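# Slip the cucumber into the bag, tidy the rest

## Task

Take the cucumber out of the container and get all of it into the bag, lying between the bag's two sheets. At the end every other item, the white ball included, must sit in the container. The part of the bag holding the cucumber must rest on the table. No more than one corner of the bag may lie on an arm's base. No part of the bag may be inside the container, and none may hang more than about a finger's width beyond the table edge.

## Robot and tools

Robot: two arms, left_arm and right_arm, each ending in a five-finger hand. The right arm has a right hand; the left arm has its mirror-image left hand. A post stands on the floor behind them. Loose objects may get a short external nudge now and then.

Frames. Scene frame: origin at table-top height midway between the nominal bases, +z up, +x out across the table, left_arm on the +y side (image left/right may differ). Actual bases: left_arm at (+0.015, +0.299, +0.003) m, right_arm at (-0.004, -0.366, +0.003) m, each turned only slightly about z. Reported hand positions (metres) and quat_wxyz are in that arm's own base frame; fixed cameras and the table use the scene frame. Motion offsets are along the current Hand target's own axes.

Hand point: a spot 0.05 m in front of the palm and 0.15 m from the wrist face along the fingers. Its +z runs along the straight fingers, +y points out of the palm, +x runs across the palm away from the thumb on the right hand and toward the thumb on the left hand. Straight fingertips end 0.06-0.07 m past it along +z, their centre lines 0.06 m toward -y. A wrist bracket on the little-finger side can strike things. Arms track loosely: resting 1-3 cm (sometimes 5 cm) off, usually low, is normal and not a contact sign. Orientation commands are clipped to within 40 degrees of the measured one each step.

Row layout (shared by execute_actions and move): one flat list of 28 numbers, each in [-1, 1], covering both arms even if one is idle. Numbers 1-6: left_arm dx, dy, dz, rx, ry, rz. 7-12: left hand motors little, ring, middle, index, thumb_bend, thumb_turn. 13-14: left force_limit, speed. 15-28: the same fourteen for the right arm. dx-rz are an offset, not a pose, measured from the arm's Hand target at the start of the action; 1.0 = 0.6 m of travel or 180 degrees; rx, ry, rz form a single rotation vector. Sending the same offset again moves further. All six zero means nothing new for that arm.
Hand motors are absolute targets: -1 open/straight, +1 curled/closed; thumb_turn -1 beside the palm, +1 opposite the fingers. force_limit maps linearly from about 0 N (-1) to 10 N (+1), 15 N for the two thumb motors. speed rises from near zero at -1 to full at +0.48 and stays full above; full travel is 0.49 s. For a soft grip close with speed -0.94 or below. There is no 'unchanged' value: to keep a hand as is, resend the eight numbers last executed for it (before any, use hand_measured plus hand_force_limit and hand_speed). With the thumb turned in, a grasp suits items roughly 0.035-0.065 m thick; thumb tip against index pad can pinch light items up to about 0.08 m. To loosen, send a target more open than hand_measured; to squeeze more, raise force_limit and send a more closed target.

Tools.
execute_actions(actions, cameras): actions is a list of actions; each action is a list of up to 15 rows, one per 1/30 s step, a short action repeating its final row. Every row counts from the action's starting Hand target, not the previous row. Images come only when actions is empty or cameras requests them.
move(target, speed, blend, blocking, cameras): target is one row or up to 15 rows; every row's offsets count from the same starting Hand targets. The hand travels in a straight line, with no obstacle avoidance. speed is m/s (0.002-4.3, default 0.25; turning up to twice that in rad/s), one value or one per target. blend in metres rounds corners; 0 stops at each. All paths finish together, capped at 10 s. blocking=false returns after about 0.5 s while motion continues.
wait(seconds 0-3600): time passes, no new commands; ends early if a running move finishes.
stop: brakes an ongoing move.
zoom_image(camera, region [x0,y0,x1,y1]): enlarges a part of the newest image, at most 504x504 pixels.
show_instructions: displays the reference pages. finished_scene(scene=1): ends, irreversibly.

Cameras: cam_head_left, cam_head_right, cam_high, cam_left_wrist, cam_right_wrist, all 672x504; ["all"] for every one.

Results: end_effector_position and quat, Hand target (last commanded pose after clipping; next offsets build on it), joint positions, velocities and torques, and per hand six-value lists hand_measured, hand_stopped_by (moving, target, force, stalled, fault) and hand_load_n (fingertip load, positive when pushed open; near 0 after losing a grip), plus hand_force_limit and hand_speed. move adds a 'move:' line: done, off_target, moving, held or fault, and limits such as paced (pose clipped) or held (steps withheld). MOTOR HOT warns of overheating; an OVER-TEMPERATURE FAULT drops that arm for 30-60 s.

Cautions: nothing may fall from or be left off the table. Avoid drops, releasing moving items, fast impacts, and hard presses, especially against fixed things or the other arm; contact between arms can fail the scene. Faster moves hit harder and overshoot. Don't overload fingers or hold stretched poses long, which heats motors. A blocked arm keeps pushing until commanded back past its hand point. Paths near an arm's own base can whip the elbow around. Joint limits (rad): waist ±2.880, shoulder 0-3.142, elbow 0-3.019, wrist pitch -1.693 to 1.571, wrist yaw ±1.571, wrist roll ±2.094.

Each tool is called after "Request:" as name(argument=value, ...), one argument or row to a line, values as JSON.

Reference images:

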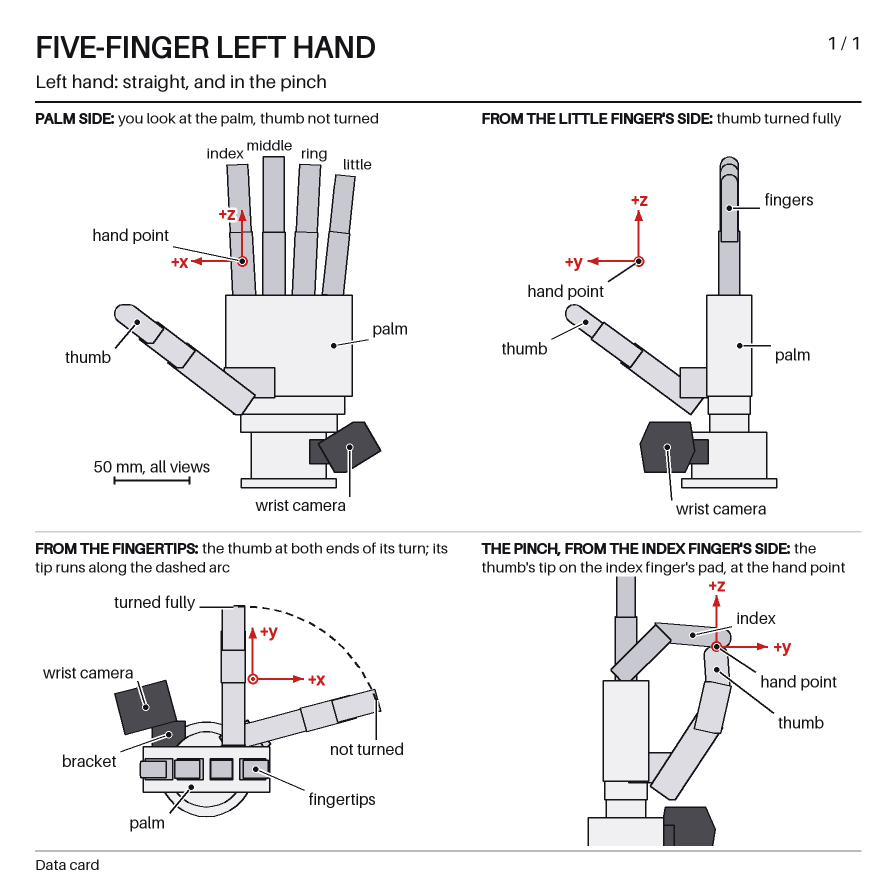

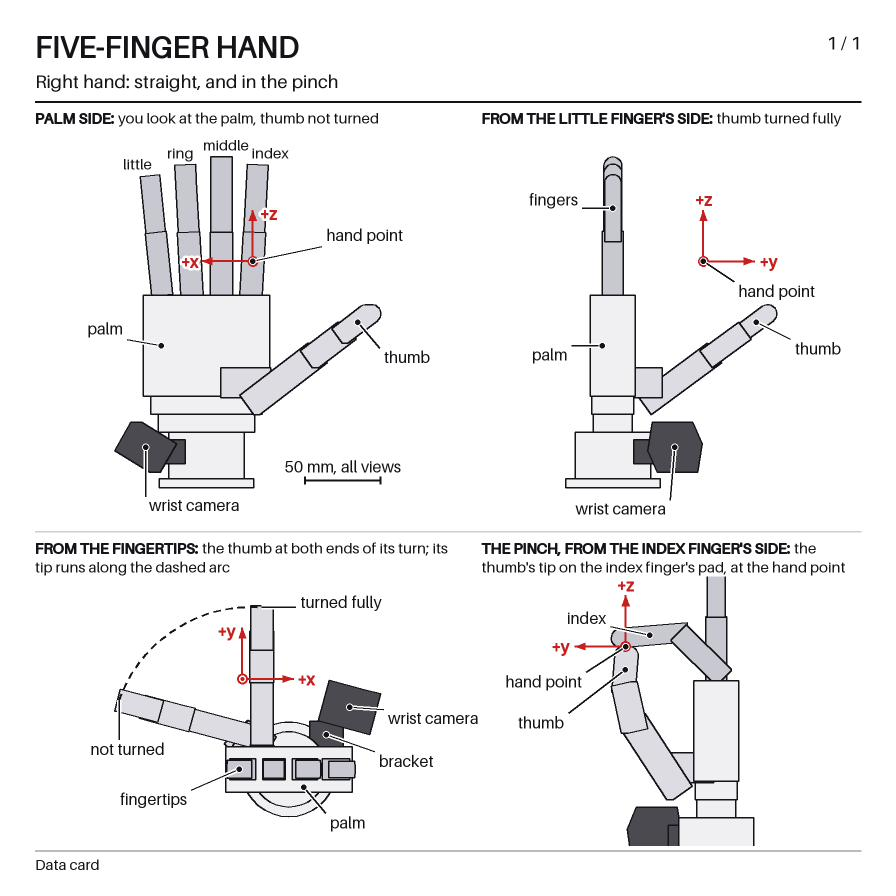

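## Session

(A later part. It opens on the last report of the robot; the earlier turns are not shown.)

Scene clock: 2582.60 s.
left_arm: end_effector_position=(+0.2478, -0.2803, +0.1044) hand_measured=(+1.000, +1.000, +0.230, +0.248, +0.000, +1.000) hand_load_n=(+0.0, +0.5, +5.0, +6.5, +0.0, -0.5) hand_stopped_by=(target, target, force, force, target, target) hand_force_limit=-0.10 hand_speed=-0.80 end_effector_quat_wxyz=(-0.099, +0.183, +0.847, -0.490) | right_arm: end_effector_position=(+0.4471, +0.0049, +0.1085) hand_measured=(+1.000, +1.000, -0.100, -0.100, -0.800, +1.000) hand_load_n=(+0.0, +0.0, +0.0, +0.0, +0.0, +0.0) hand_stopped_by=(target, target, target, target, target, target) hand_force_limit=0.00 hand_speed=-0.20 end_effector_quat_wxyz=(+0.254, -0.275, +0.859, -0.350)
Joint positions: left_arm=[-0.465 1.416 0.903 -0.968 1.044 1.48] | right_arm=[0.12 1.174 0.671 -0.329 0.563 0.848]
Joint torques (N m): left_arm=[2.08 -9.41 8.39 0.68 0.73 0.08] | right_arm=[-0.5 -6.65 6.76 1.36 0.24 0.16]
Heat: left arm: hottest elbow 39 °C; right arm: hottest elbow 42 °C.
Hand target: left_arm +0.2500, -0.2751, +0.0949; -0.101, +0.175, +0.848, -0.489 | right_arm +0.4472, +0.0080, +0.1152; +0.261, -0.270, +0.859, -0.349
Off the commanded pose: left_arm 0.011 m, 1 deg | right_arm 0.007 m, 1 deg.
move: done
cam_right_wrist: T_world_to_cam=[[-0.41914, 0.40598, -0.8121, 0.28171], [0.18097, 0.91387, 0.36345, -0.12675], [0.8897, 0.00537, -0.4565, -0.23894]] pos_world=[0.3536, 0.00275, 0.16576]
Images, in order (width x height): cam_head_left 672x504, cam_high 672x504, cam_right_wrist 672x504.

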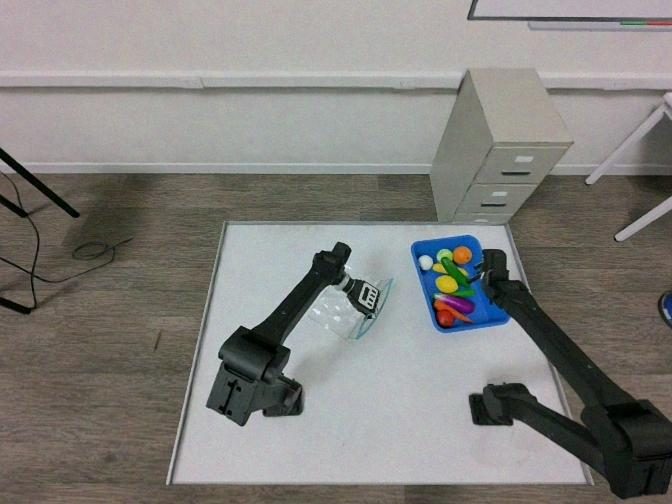

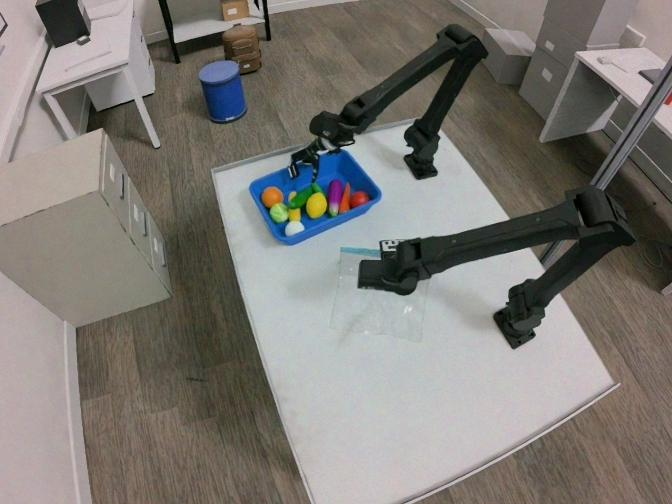

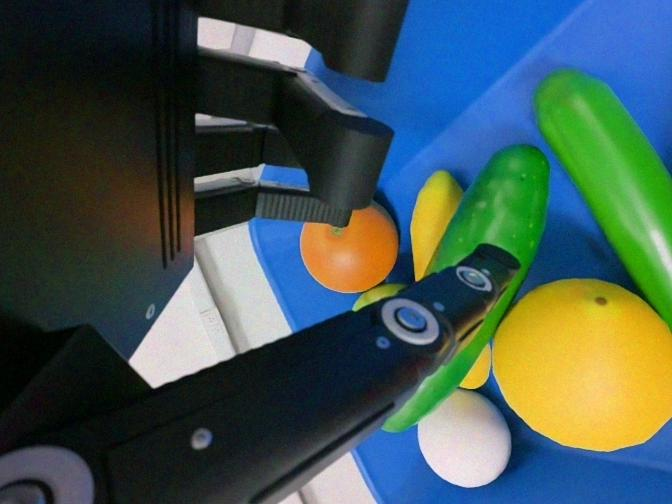

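Request:
zoom_image(
  camera="cam_right_wrist",
  region=[360, 120, 600, 300],
)

Request:
zoom_image(
  camera="cam_right_wrist",
  region=[340, 280, 580, 460],
)

Scaled by 2.100.

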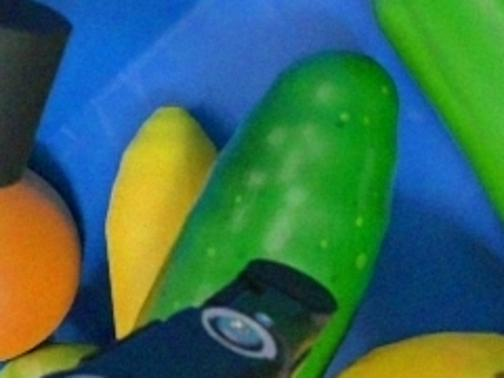

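Scaled by 2.100.

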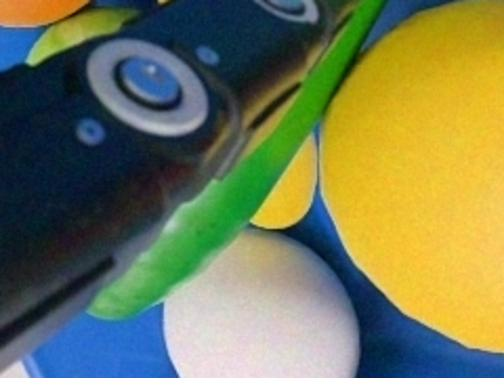

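Request:
move(
  target=[0,0,0,0,0,0, 1,1,0.4,0.4,0.0,1,-0.1,-0.8, 0.0127,0.071,0.053,-0.0086,-0.0247,-0.0207, 1,1,-0.1,-0.1,-0.8,1,0,-0.2],
  speed=0.08,
  cameras=["cam_right_wrist", "cam_high"],
)

Request:
zoom_image(
  camera="cam_high",
  region=[250, 150, 350, 250],
)

Scene clock: 2646.83 s.
left_arm: end_effector_position=(+0.2478, -0.2803, +0.1044) hand_measured=(+1.000, +1.000, +0.230, +0.248, +0.000, +1.000) hand_load_n=(+0.0, +0.0, +4.5, +6.5, +0.0, +0.0) hand_stopped_by=(target, target, force, force, target, target) hand_force_limit=-0.10 hand_speed=-0.80 end_effector_quat_wxyz=(-0.099, +0.183, +0.847, -0.490) | right_arm: end_effector_position=(+0.4461, +0.0171, +0.0620) hand_measured=(+1.000, +1.000, -0.100, -0.100, -0.800, +1.000) hand_load_n=(+0.0, +0.0, +0.0, +0.0, +0.0, +0.0) hand_stopped_by=(target, target, target, target, target, target) hand_force_limit=0.00 hand_speed=-0.20 end_effector_quat_wxyz=(+0.277, -0.313, +0.846, -0.332)
Joint positions: left_arm=[-0.465 1.416 0.903 -0.968 1.044 1.48] | right_arm=[0.113 1.251 0.575 -0.109 0.479 0.772]
Joint torques (N m): left_arm=[2.26 -9.11 8.39 0.73 0.68 0.1] | right_arm=[-1.67 -5.36 6.13 2.78 0.06 -0.15]
Heat: left arm: hottest elbow 39 °C; right arm: hottest elbow 39 °C.
Hand target: left_arm +0.2500, -0.2751, +0.0949; -0.101, +0.175, +0.848, -0.489 | right_arm +0.4498, +0.0143, +0.0618; +0.279, -0.315, +0.843, -0.335
Off the commanded pose: left_arm 0.011 m, 1 deg | right_arm 0.005 m, 1 deg.
move: done
cam_right_wrist: T_world_to_cam=[[-0.45099, 0.37656, -0.8092, 0.25311], [0.08811, 0.921, 0.37948, -0.08042], [0.88817, 0.09984, -0.44854, -0.26079]] pos_world=[0.35286, 0.00479, 0.11836]
Images, in order (width x height): cam_high 672x504, cam_right_wrist 672x504.

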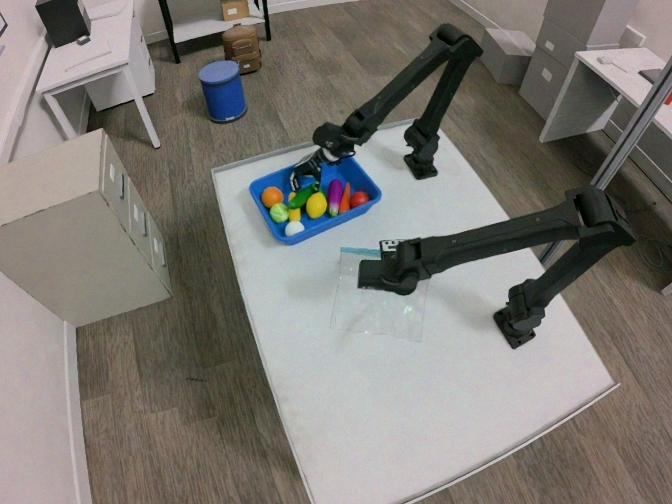

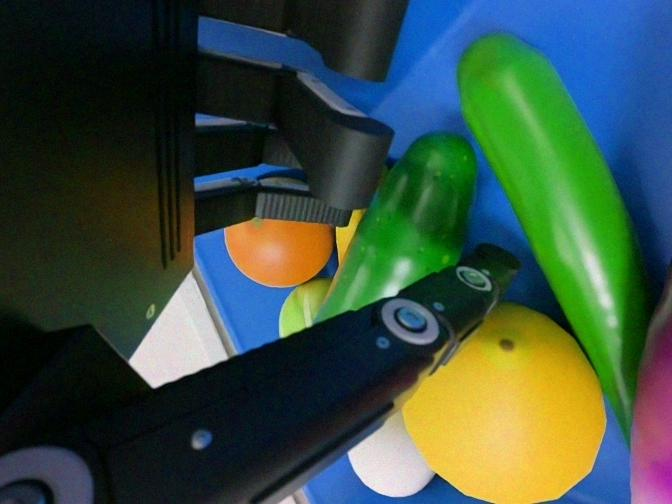

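Scaled by 5.040.

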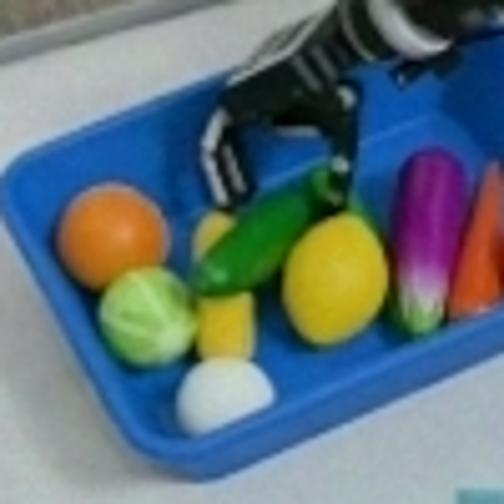

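Request:
zoom_image(
  camera="cam_right_wrist",
  region=[300, 110, 540, 290],
)

Scaled by 2.100.

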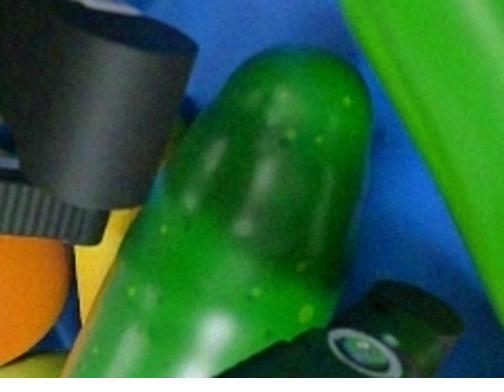

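Request:
move(
  target=[0,0,0,0,0,0, 1,1,0.4,0.4,0.0,1,-0.1,-0.8, 0.0113,0.0165,0.0233,0,0,0, 1,1,-0.1,-0.1,-0.8,1,0,-0.2],
  speed=0.06,
  cameras=["cam_right_wrist", "cam_high"],
)

Request:
zoom_image(
  camera="cam_high",
  region=[250, 150, 350, 250],
)

Request:
zoom_image(
  camera="cam_right_wrist",
  region=[300, 110, 540, 290],
)

Scene clock: 2695.27 s.
left_arm: end_effector_position=(+0.2478, -0.2803, +0.1044) hand_measured=(+1.000, +1.000, +0.230, +0.248, +0.000, +1.000) hand_load_n=(+0.0, +0.0, +4.5, +6.5, +0.0, -0.5) hand_stopped_by=(target, target, force, force, target, target) hand_force_limit=-0.10 hand_speed=-0.80 end_effector_quat_wxyz=(-0.099, +0.183, +0.847, -0.490) | right_arm: end_effector_position=(+0.4549, +0.0141, +0.0572) hand_measured=(+1.000, +1.000, -0.100, -0.100, -0.800, +1.000) hand_load_n=(+0.0, +0.0, +0.0, +0.0, +0.0, +0.0) hand_stopped_by=(target, target, target, target, target, target) hand_force_limit=0.00 hand_speed=-0.20 end_effector_quat_wxyz=(+0.292, -0.306, +0.842, -0.335)
Joint positions: left_arm=[-0.465 1.416 0.903 -0.968 1.044 1.48] | right_arm=[0.1 1.282 0.562 -0.027 0.47 0.765]
Joint torques (N m): left_arm=[2.2 -9.41 8.4 0.83 0.71 0.08] | right_arm=[-2.14 -4.25 5.26 2.48 -0.02 -0.2]
Heat: left arm: hottest elbow 39 °C; right arm: hottest elbow 38 °C.
Hand target: left_arm +0.2500, -0.2751, +0.0949; -0.101, +0.175, +0.848, -0.489 | right_arm +0.4516, +0.0098, +0.0441; +0.279, -0.315, +0.843, -0.335
Off the commanded pose: left_arm 0.011 m, 1 deg | right_arm 0.014 m, 2 deg.
move: off_target (right_arm)
cam_right_wrist: T_world_to_cam=[[-0.4225, 0.38102, -0.82239, 0.2421], [0.07602, 0.91905, 0.38675, -0.07156], [0.90317, 0.10088, -0.41726, -0.2792]] pos_world=[0.35989, 0.00169, 0.11028]
Images, in order (width x height): cam_high 672x504, cam_right_wrist 672x504.

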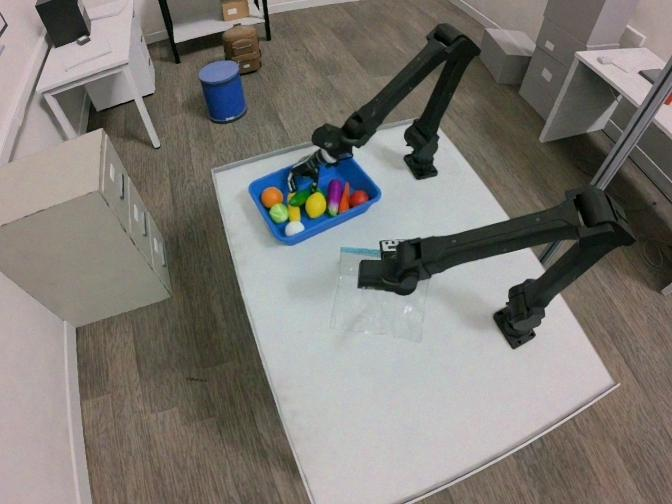

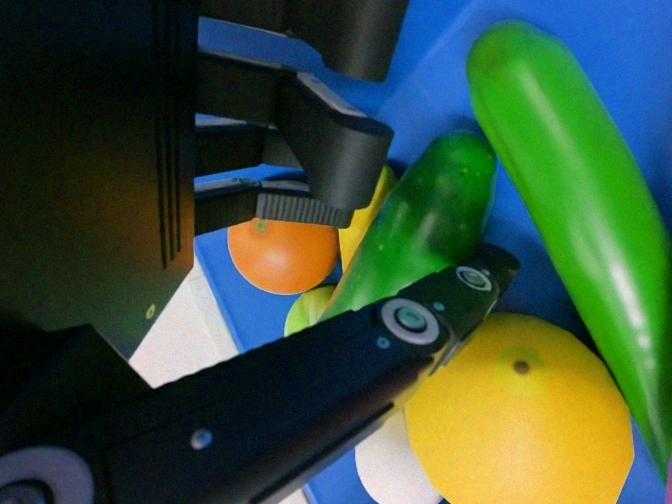

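Scaled by 5.040.

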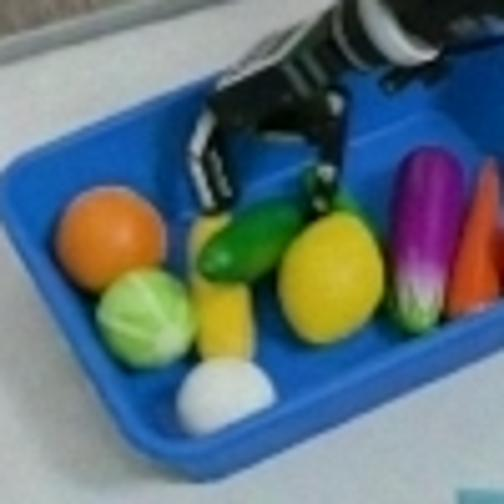

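Scaled by 2.100.

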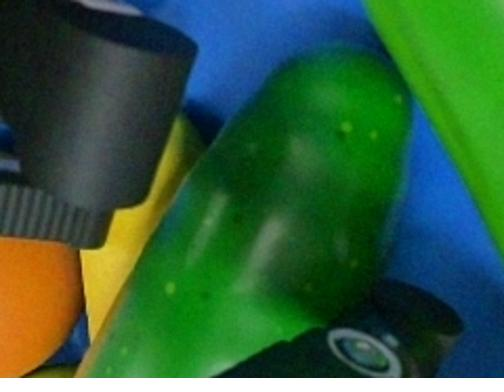

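Request:
execute_actions(
  actions=[],
  cameras=["cam_head_left", "cam_head_right"],
)

Request:
zoom_image(
  camera="cam_head_left",
  region=[405, 230, 515, 340],
)

Request:
zoom_image(
  camera="cam_head_right",
  region=[405, 220, 535, 350],
)

Scene clock: 2732.23 s.
left_arm: end_effector_position=(+0.2478, -0.2803, +0.1044) hand_measured=(+1.000, +1.000, +0.230, +0.248, +0.000, +1.000) hand_load_n=(+0.0, +0.0, +5.0, +6.5, +0.0, +0.0) hand_stopped_by=(target, target, force, force, target, target) hand_force_limit=-0.10 hand_speed=-0.80 end_effector_quat_wxyz=(-0.099, +0.183, +0.847, -0.490) | right_arm: end_effector_position=(+0.4550, +0.0142, +0.0573) hand_measured=(+1.000, +1.000, -0.100, -0.100, -0.800, +1.000) hand_load_n=(+0.0, +0.0, +0.0, -0.5, +0.0, +0.0) hand_stopped_by=(target, target, target, target, target, target) hand_force_limit=0.00 hand_speed=-0.20 end_effector_quat_wxyz=(+0.292, -0.306, +0.842, -0.335)
Joint positions: left_arm=[-0.465 1.416 0.903 -0.968 1.044 1.48] | right_arm=[0.1 1.282 0.562 -0.026 0.47 0.765]
Joint velocities: within noise
Joint torques (N m): left_arm=[2.14 -9.47 8.39 0.73 0.71 0.1] | right_arm=[-1.9 -4.42 5.24 2.41 -0.01 -0.19]
Heat: left arm: hottest elbow 39 °C; right arm: hottest elbow 36 °C.
Hand target: left_arm +0.2500, -0.2751, +0.0949; -0.101, +0.175, +0.848, -0.489 | right_arm +0.4517, +0.0099, +0.0442; +0.279, -0.315, +0.843, -0.335
Off the commanded pose: left_arm 0.011 m, 1 deg | right_arm 0.014 m, 2 deg.
Images, in order (width x height): cam_head_left 672x504, cam_head_right 672x504.

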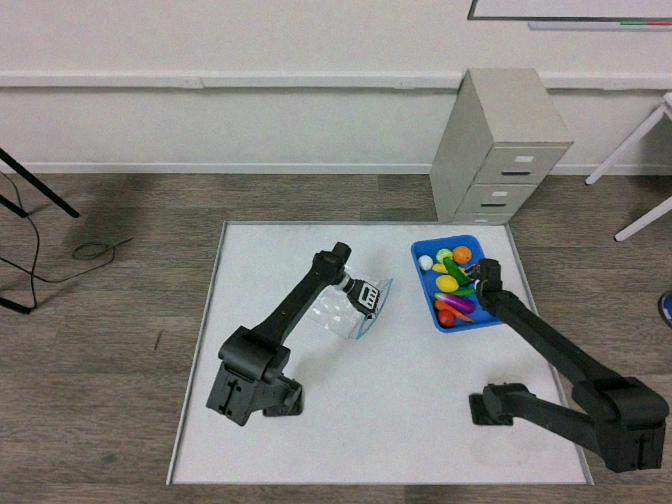

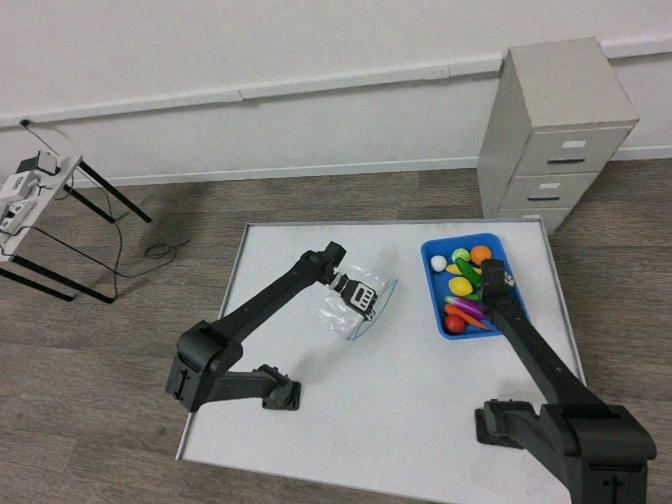

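Scaled by 4.582.

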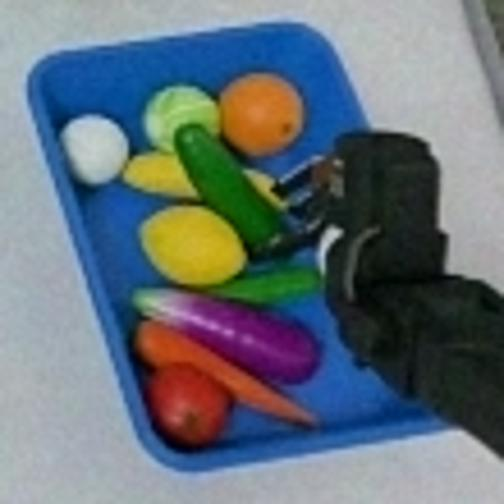

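Scaled by 3.877.

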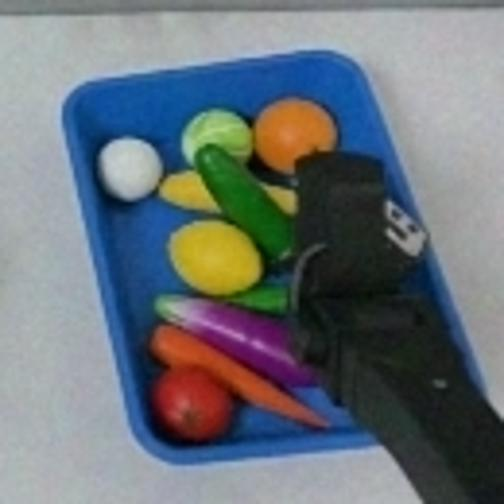

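Request:
move(
  target=[0,0,0,0,0,0, 1,1,0.4,0.4,0.0,1,-0.1,-0.8, -0.0053,0.0147,0.0121,0,0,0, 1,1,-0.1,-0.1,-0.8,1,0,-0.2],
  speed=0.06,
  cameras=["cam_right_wrist", "cam_high"],
)

Request:
zoom_image(
  camera="cam_high",
  region=[250, 150, 350, 250],
)

Scene clock: 2747.37 s.
left_arm: end_effector_position=(+0.2478, -0.2803, +0.1044) hand_measured=(+1.000, +1.000, +0.230, +0.248, +0.000, +1.000) hand_load_n=(+0.0, +0.0, +4.5, +6.5, +0.0, -0.5) hand_stopped_by=(target, target, force, force, target, target) hand_force_limit=-0.10 hand_speed=-0.80 end_effector_quat_wxyz=(-0.099, +0.183, +0.847, -0.490) | right_arm: end_effector_position=(+0.4624, +0.0133, +0.0555) hand_measured=(+1.000, +1.000, -0.100, -0.100, -0.800, +1.000) hand_load_n=(+0.0, +0.0, +0.0, -0.5, +0.0, +0.0) hand_stopped_by=(target, target, target, target, target, target) hand_force_limit=0.00 hand_speed=-0.20 end_effector_quat_wxyz=(+0.300, -0.301, +0.839, -0.340)
Joint positions: left_arm=[-0.465 1.416 0.903 -0.968 1.044 1.48] | right_arm=[0.1 1.307 0.562 0.019 0.478 0.765]
Joint torques (N m): left_arm=[1.85 -9.7 8.49 0.68 0.7 0.11] | right_arm=[-0.79 -3.96 5.08 1.91 0 -0.08]
Heat: left arm: hottest elbow 39 °C; right arm: hottest elbow 36 °C.
Hand target: left_arm +0.2500, -0.2751, +0.0949; -0.101, +0.175, +0.848, -0.489 | right_arm +0.4556, +0.0145, +0.0339; +0.279, -0.315, +0.843, -0.335
Off the commanded pose: left_arm 0.011 m, 1 deg | right_arm 0.023 m, 3 deg.
move: off_target (right_arm)
cam_right_wrist: T_world_to_cam=[[-0.40204, 0.381, -0.83259, 0.23522], [0.0727, 0.91973, 0.38577, -0.06913], [0.91273, 0.09457, -0.39746, -0.29199]] pos_world=[0.3661, 0.00157, 0.10646]
Images, in order (width x height): cam_high 672x504, cam_right_wrist 672x504.

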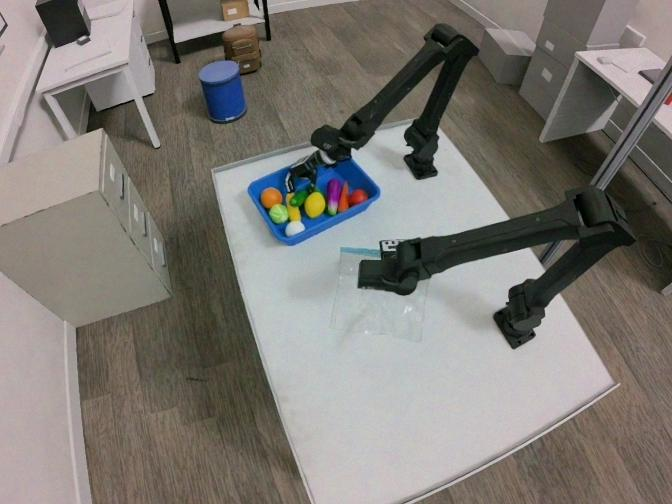

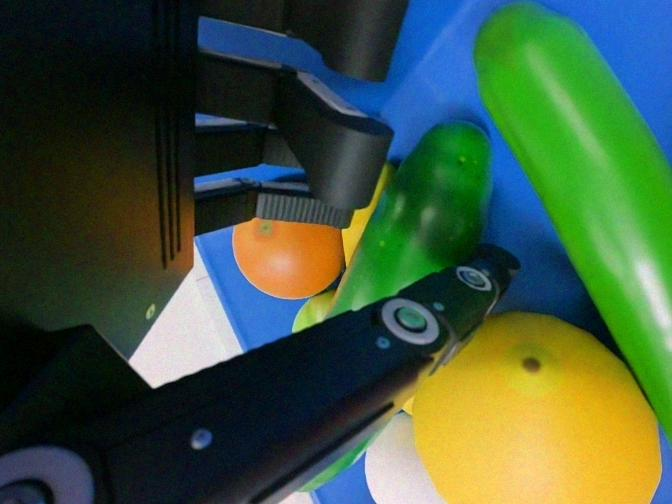

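Scaled by 5.040.

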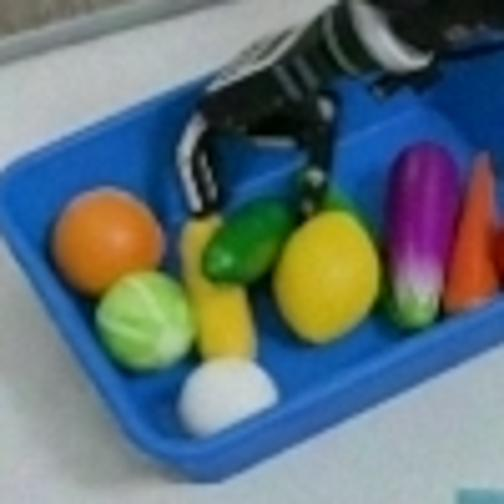

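Request:
zoom_image(
  camera="cam_right_wrist",
  region=[180, 100, 420, 300],
)

Request:
zoom_image(
  camera="cam_high",
  region=[270, 160, 330, 220],
)

Scaled by 2.100.

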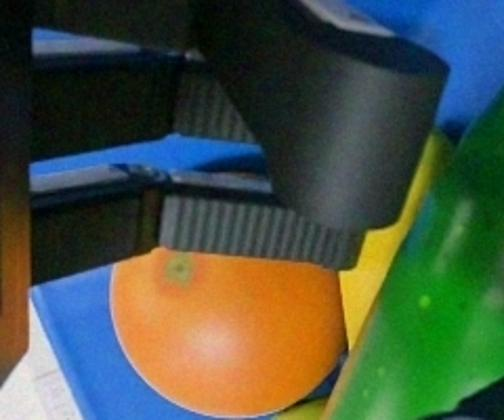

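Scaled by 8.400.

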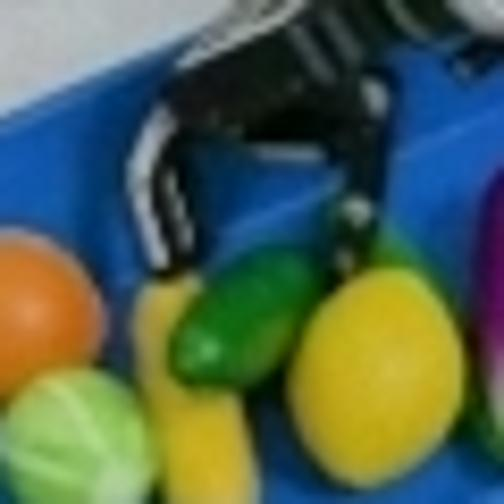

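Request:
move(
  target=[
    [0,0,0,0,0,0, 1,1,0.4,0.4,0.0,1,-0.1,-0.8, -0.0233,-0.1145,-0.0987,0,0,0, 1,1,-0.1,-0.1,-0.8,1,0,-0.2],
    [0,0,0,0,0,0, 1,1,0.4,0.4,0.0,1,-0.1,-0.8, -0.0233,-0.1145,-0.0987,-0.0005,0.1323,-0.1576, 1,1,-0.1,-0.1,-0.8,1,0,-0.2],
  ],
  speed=0.12,
  cameras=["cam_right_wrist", "cam_high", "cam_head_left"],
)

Request:
zoom_image(
  camera="cam_high",
  region=[250, 150, 350, 250],
)

Request:
zoom_image(
  camera="cam_head_left",
  region=[405, 230, 515, 340],
)

Scene clock: 2852.90 s.
left_arm: end_effector_position=(+0.2478, -0.2803, +0.1044) hand_measured=(+1.000, +1.000, +0.230, +0.248, +0.000, +1.000) hand_load_n=(+0.0, +0.0, +4.5, +6.5, +0.0, +0.0) hand_stopped_by=(target, target, force, force, target, target) hand_force_limit=-0.10 hand_speed=-0.80 end_effector_quat_wxyz=(-0.099, +0.183, +0.847, -0.490) | right_arm: end_effector_position=(+0.4357, +0.0021, +0.1148) hand_measured=(+1.000, +1.000, -0.100, -0.100, -0.800, +1.000) hand_load_n=(+0.0, +0.0, +0.0, +0.0, +0.0, +0.0) hand_stopped_by=(target, target, target, target, target, target) hand_force_limit=0.00 hand_speed=-0.20 end_effector_quat_wxyz=(+0.004, -0.433, +0.783, -0.447)
Joint positions: left_arm=[-0.465 1.416 0.903 -0.968 1.044 1.48] | right_arm=[0.264 1.399 0.968 -0.822 0.885 0.672]
Joint torques (N m): left_arm=[2.2 -9.58 8.42 0.73 0.74 0.08] | right_arm=[-0.62 -7.53 9.1 0.81 0.51 -0.11]
Heat: left arm: hottest elbow 39 °C; right arm: hottest elbow 35 °C.
Hand target: left_arm +0.2500, -0.2751, +0.0949; -0.101, +0.175, +0.848, -0.489 | right_arm +0.4479, +0.0077, +0.1251; +0.010, -0.435, +0.780, -0.449
Off the commanded pose: left_arm 0.011 m, 1 deg | right_arm 0.017 m, 1 deg.
move: off_target (right_arm)
cam_right_wrist: T_world_to_cam=[[-0.77922, 0.01866, -0.62648, 0.4196], [0.14259, 0.97862, -0.14821, -0.04905], [0.61032, -0.20481, -0.76522, -0.06839]] pos_world=[0.3757, 0.02617, 0.20327]
Images, in order (width x height): cam_head_left 672x504, cam_high 672x504, cam_right_wrist 672x504.

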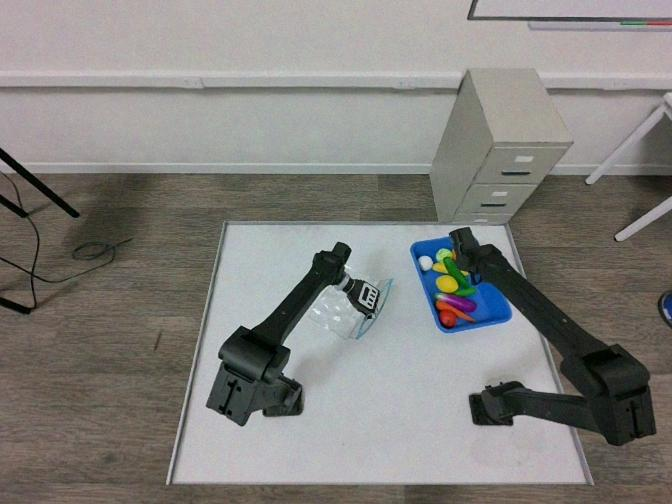

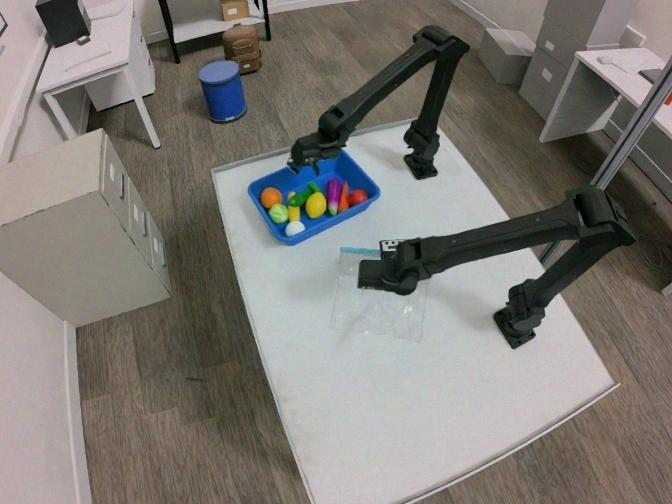

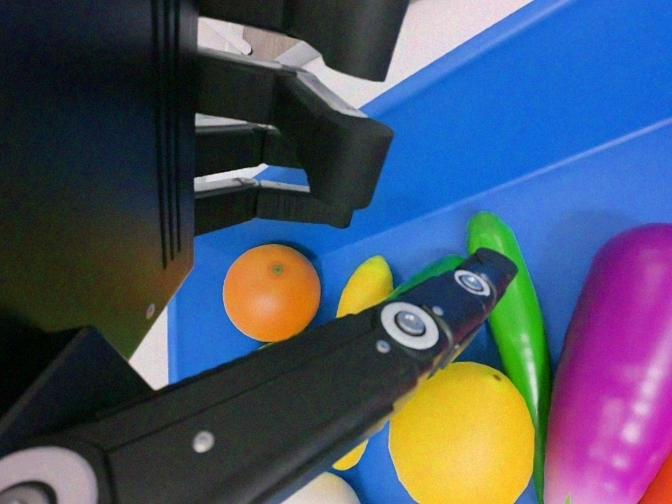

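Scaled by 5.040.

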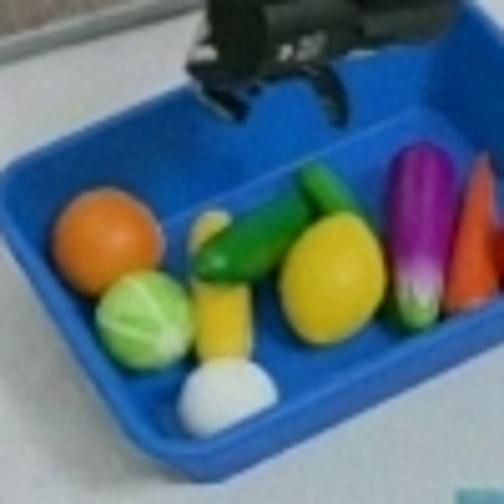

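Scaled by 4.582.

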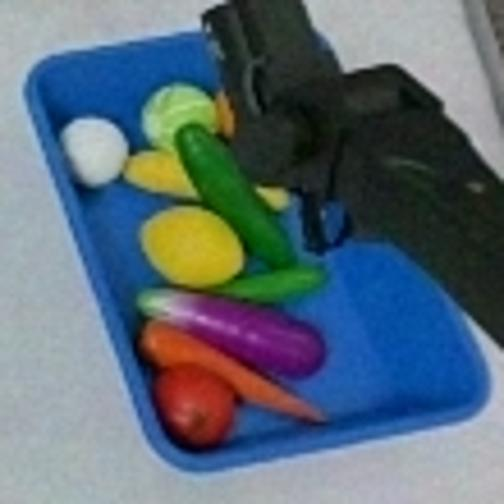

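Request:
execute_actions(
  actions=[
    [[0,0,0,0,0,0, 1,1,0.4,0.4,0.0,1,-0.1,-0.8, 0,0,0,0,0,0, 1,1,-0.1,-0.1,-0.8,-1,0,0.2]],
    [[0,0,0,0,0,0, 1,1,0.4,0.4,0.0,1,-0.1,-0.8, 0,0,0,0,0,0, 1,1,-0.1,-0.1,-0.8,-1,0,0.2]],
  ],
  cameras=["cam_right_wrist"],
)

Request:
zoom_image(
  camera="cam_right_wrist",
  region=[220, 160, 580, 430],
)

Scene clock: 2888.60 s.
left_arm: end_effector_position=(+0.2478, -0.2803, +0.1044) hand_measured=(+1.000, +1.000, +0.230, +0.248, +0.000, +1.000) hand_load_n=(+0.0, +0.0, +4.5, +6.5, +0.0, +0.0) hand_stopped_by=(target, target, force, force, target, target) hand_force_limit=-0.10 hand_speed=-0.80 end_effector_quat_wxyz=(-0.099, +0.183, +0.847, -0.490) | right_arm: end_effector_position=(+0.4357, +0.0020, +0.1149) hand_measured=(+1.000, +1.000, -0.100, -0.100, -0.800, -1.000) hand_load_n=(+0.0, +0.0, +0.0, +0.0, -0.5, +0.0) hand_stopped_by=(target, target, target, target, target, target) hand_force_limit=0.00 hand_speed=0.20 end_effector_quat_wxyz=(+0.004, -0.433, +0.783, -0.447)
Joint positions: left_arm=[-0.465 1.416 0.903 -0.968 1.044 1.48] | right_arm=[0.264 1.399 0.968 -0.822 0.886 0.672]
Joint torques (N m): left_arm=[2.26 -9.52 8.34 0.73 0.72 0.08] | right_arm=[-0.73 -7.53 9.06 0.61 0.48 -0.1]
Heat: left arm: hottest elbow 39 °C; right arm: hottest elbow 40 °C.
Hand target: left_arm +0.2500, -0.2751, +0.0949; -0.101, +0.175, +0.848, -0.489 | right_arm +0.4480, +0.0077, +0.1251; +0.010, -0.435, +0.780, -0.449
Off the commanded pose: left_arm 0.011 m, 1 deg | right_arm 0.017 m, 1 deg.
cam_right_wrist: T_world_to_cam=[[-0.77914, 0.01852, -0.62657, 0.41966], [0.14268, 0.97857, -0.1485, -0.04901], [0.61039, -0.2051, -0.76508, -0.06836]] pos_world=[0.3757, 0.02617, 0.20337]

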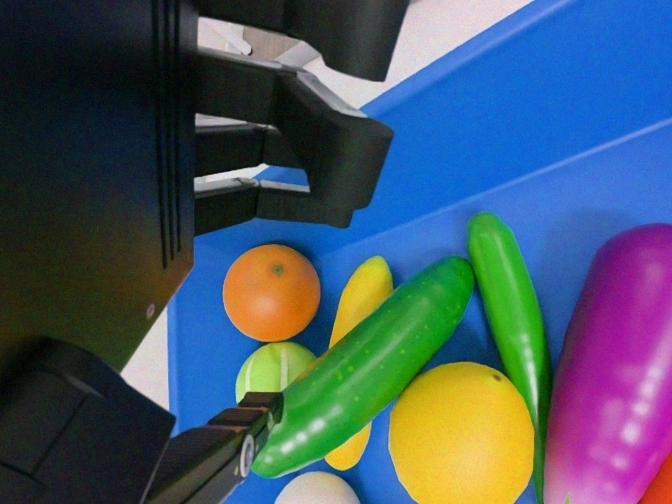

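Scaled by 1.400.

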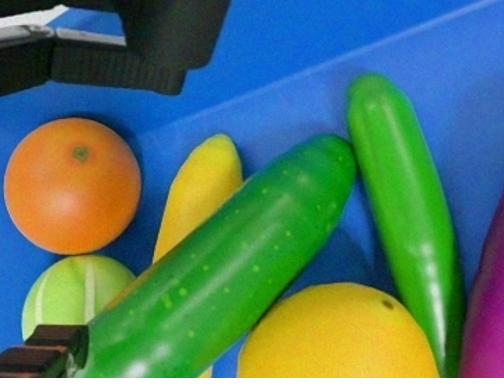

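Request:
move(
  target=[0,0,0,0,0,0, 1,1,0.4,0.4,0.0,1,-0.1,-0.8, -0.0443,0.0477,0.0272,0.0002,-0.0789,0.0935, 1,1,-0.1,-0.1,-0.8,-1,0,-0.2],
  speed=0.12,
  cameras=["cam_right_wrist"],
)

Request:
zoom_image(
  camera="cam_right_wrist",
  region=[220, 100, 580, 370],
)

Scene clock: 2970.63 s.
left_arm: end_effector_position=(+0.2478, -0.2803, +0.1044) hand_measured=(+1.000, +1.000, +0.230, +0.248, +0.000, +1.000) hand_load_n=(+0.0, +0.0, +4.5, +6.5, -0.5, -0.5) hand_stopped_by=(target, target, force, force, target, target) hand_force_limit=-0.10 hand_speed=-0.80 end_effector_quat_wxyz=(-0.099, +0.183, +0.847, -0.490) | right_arm: end_effector_position=(+0.4461, +0.0228, +0.0759) hand_measured=(+1.000, +1.000, -0.100, -0.100, -0.800, -1.000) hand_load_n=(+0.0, +0.0, +0.0, +0.0, +0.0, +0.0) hand_stopped_by=(target, target, target, target, target, target) hand_force_limit=0.00 hand_speed=-0.20 end_effector_quat_wxyz=(+0.156, -0.384, +0.825, -0.384)
Joint positions: left_arm=[-0.465 1.416 0.903 -0.968 1.044 1.48] | right_arm=[0.211 1.318 0.76 -0.431 0.666 0.706]
Joint torques (N m): left_arm=[2.08 -9.64 8.38 0.76 0.71 0.07] | right_arm=[-1.79 -8.35 6.22 2.25 0.21 0.15]
Heat: left arm: hottest elbow 39 °C; right arm: hottest elbow 42 °C.
Hand target: left_arm +0.2500, -0.2751, +0.0949; -0.101, +0.175, +0.848, -0.489 | right_arm +0.4519, +0.0211, +0.0851; +0.172, -0.369, +0.828, -0.386
Off the commanded pose: left_arm 0.011 m, 1 deg | right_arm 0.011 m, 3 deg.
move: off_target (right_arm)
cam_right_wrist: T_world_to_cam=[[-0.62162, 0.19268, -0.75926, 0.33872], [0.12128, 0.98126, 0.14973, -0.08969], [0.77388, 0.00099, -0.63333, -0.18793]] pos_world=[0.36686, 0.02293, 0.15159]

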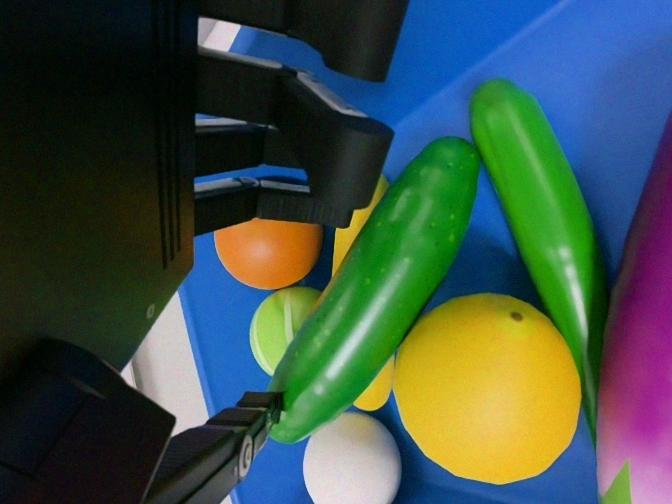

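Scaled by 1.400.

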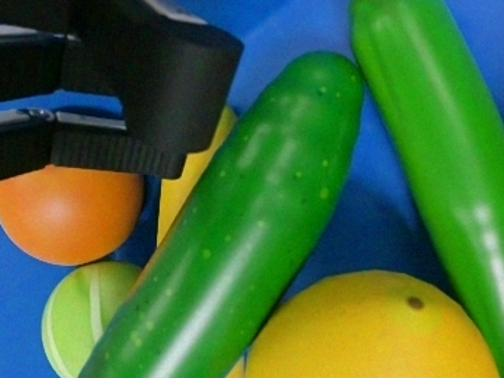

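Request:
move(
  target=[
    [0,0,0,0,0,0, 1,1,0.4,0.4,0.0,1,-0.1,-0.8, 0.0158,-0.0357,-0.0168,0.0012,0.0345,-0.0582, 1,1,-0.1,-0.1,-0.8,-1,0,-0.2],
    [0,0,0,0,0,0, 1,1,0.4,0.4,0.0,1,-0.1,-0.8, 0.0158,-0.0357,-0.0168,0.0012,0.0345,-0.0582, 1,1,-0.1,-0.1,-0.65,1,0,-0.2],
    [0,0,0,0,0,0, 1,1,0.4,0.4,0.0,1,-0.1,-0.8, 0.0182,0.0232,0.0323,0.0012,0.0345,-0.0582, 1,1,-0.1,-0.1,-0.65,1,0,-0.2],
  ],
  speed=0.1,
  cameras=["cam_right_wrist", "cam_high"],
)

Request:
zoom_image(
  camera="cam_right_wrist",
  region=[220, 100, 580, 370],
)

Request:
zoom_image(
  camera="cam_high",
  region=[250, 150, 350, 250],
)

Scene clock: 3086.10 s.
left_arm: end_effector_position=(+0.2478, -0.2803, +0.1044) hand_measured=(+1.000, +1.000, +0.230, +0.248, +0.000, +1.000) hand_load_n=(+0.0, +0.0, +5.0, +6.5, +0.0, -0.5) hand_stopped_by=(target, target, force, force, target, target) hand_force_limit=-0.10 hand_speed=-0.80 end_effector_quat_wxyz=(-0.099, +0.183, +0.847, -0.490) | right_arm: end_effector_position=(+0.4449, +0.0063, +0.0626) hand_measured=(+1.000, +1.000, -0.100, -0.100, -0.650, +1.000) hand_load_n=(+0.0, +0.0, +0.0, +0.0, +0.0, +0.0) hand_stopped_by=(target, target, target, target, target, target) hand_force_limit=0.00 hand_speed=-0.20 end_effector_quat_wxyz=(+0.089, -0.416, +0.802, -0.419)
Joint positions: left_arm=[-0.465 1.416 0.903 -0.968 1.044 1.48] | right_arm=[0.221 1.394 0.801 -0.475 0.763 0.629]
Joint torques (N m): left_arm=[2.02 -9.47 8.42 0.69 0.72 0.08] | right_arm=[-0.97 -7.36 6.15 2.06 0.37 -0.17]
Heat: left arm: hottest elbow 39 °C; right arm: hottest elbow 37 °C.
Hand target: left_arm +0.2500, -0.2751, +0.0949; -0.101, +0.175, +0.848, -0.489 | right_arm +0.4490, +0.0090, +0.0621; +0.092, -0.421, +0.798, -0.421
Off the commanded pose: left_arm 0.011 m, 1 deg | right_arm 0.005 m, 1 deg.
move: done; target 2's new numbers were sent with right_arm's hand 0.017 m and 1 deg from that target
cam_right_wrist: T_world_to_cam=[[-0.69798, 0.08532, -0.71101, 0.36259], [0.12068, 0.99269, 0.00066, -0.06183], [0.70587, -0.08535, -0.70318, -0.16022]] pos_world=[0.37364, 0.01676, 0.14519]
Images, in order (width x height): cam_high 672x504, cam_right_wrist 672x504.

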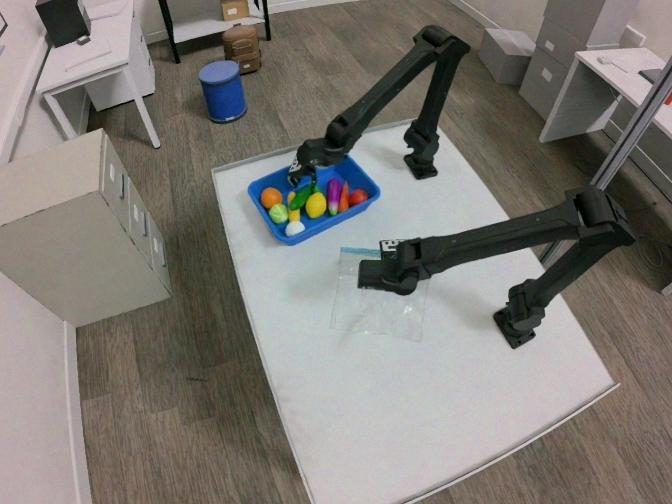

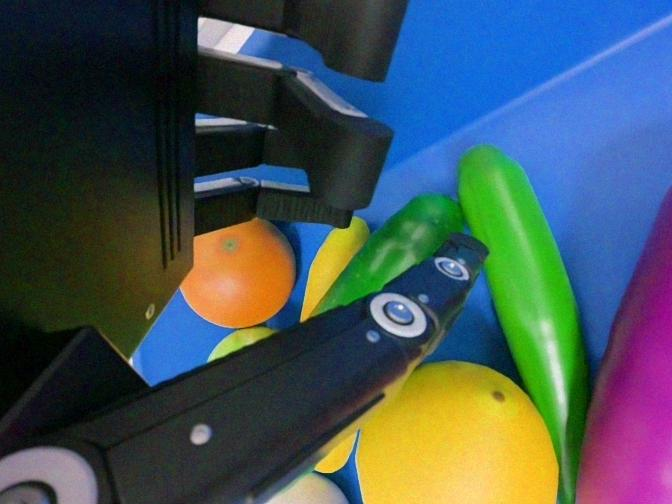

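Scaled by 1.400.

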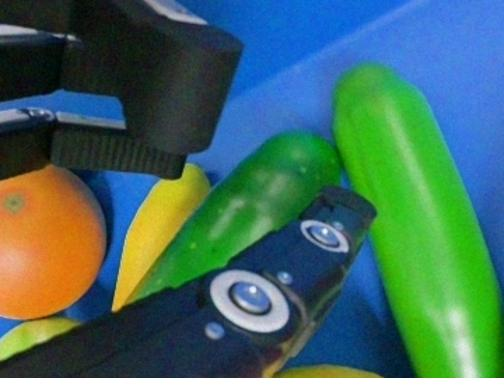

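Scaled by 5.040.

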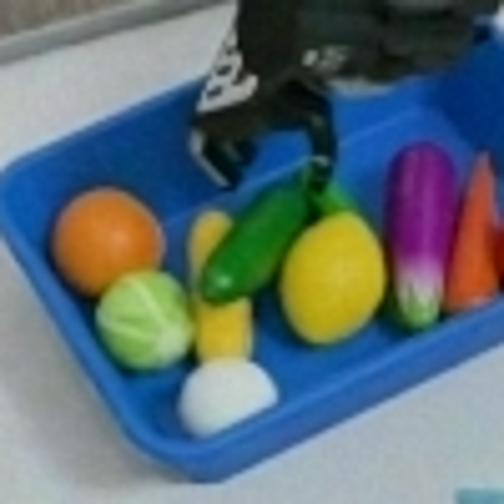

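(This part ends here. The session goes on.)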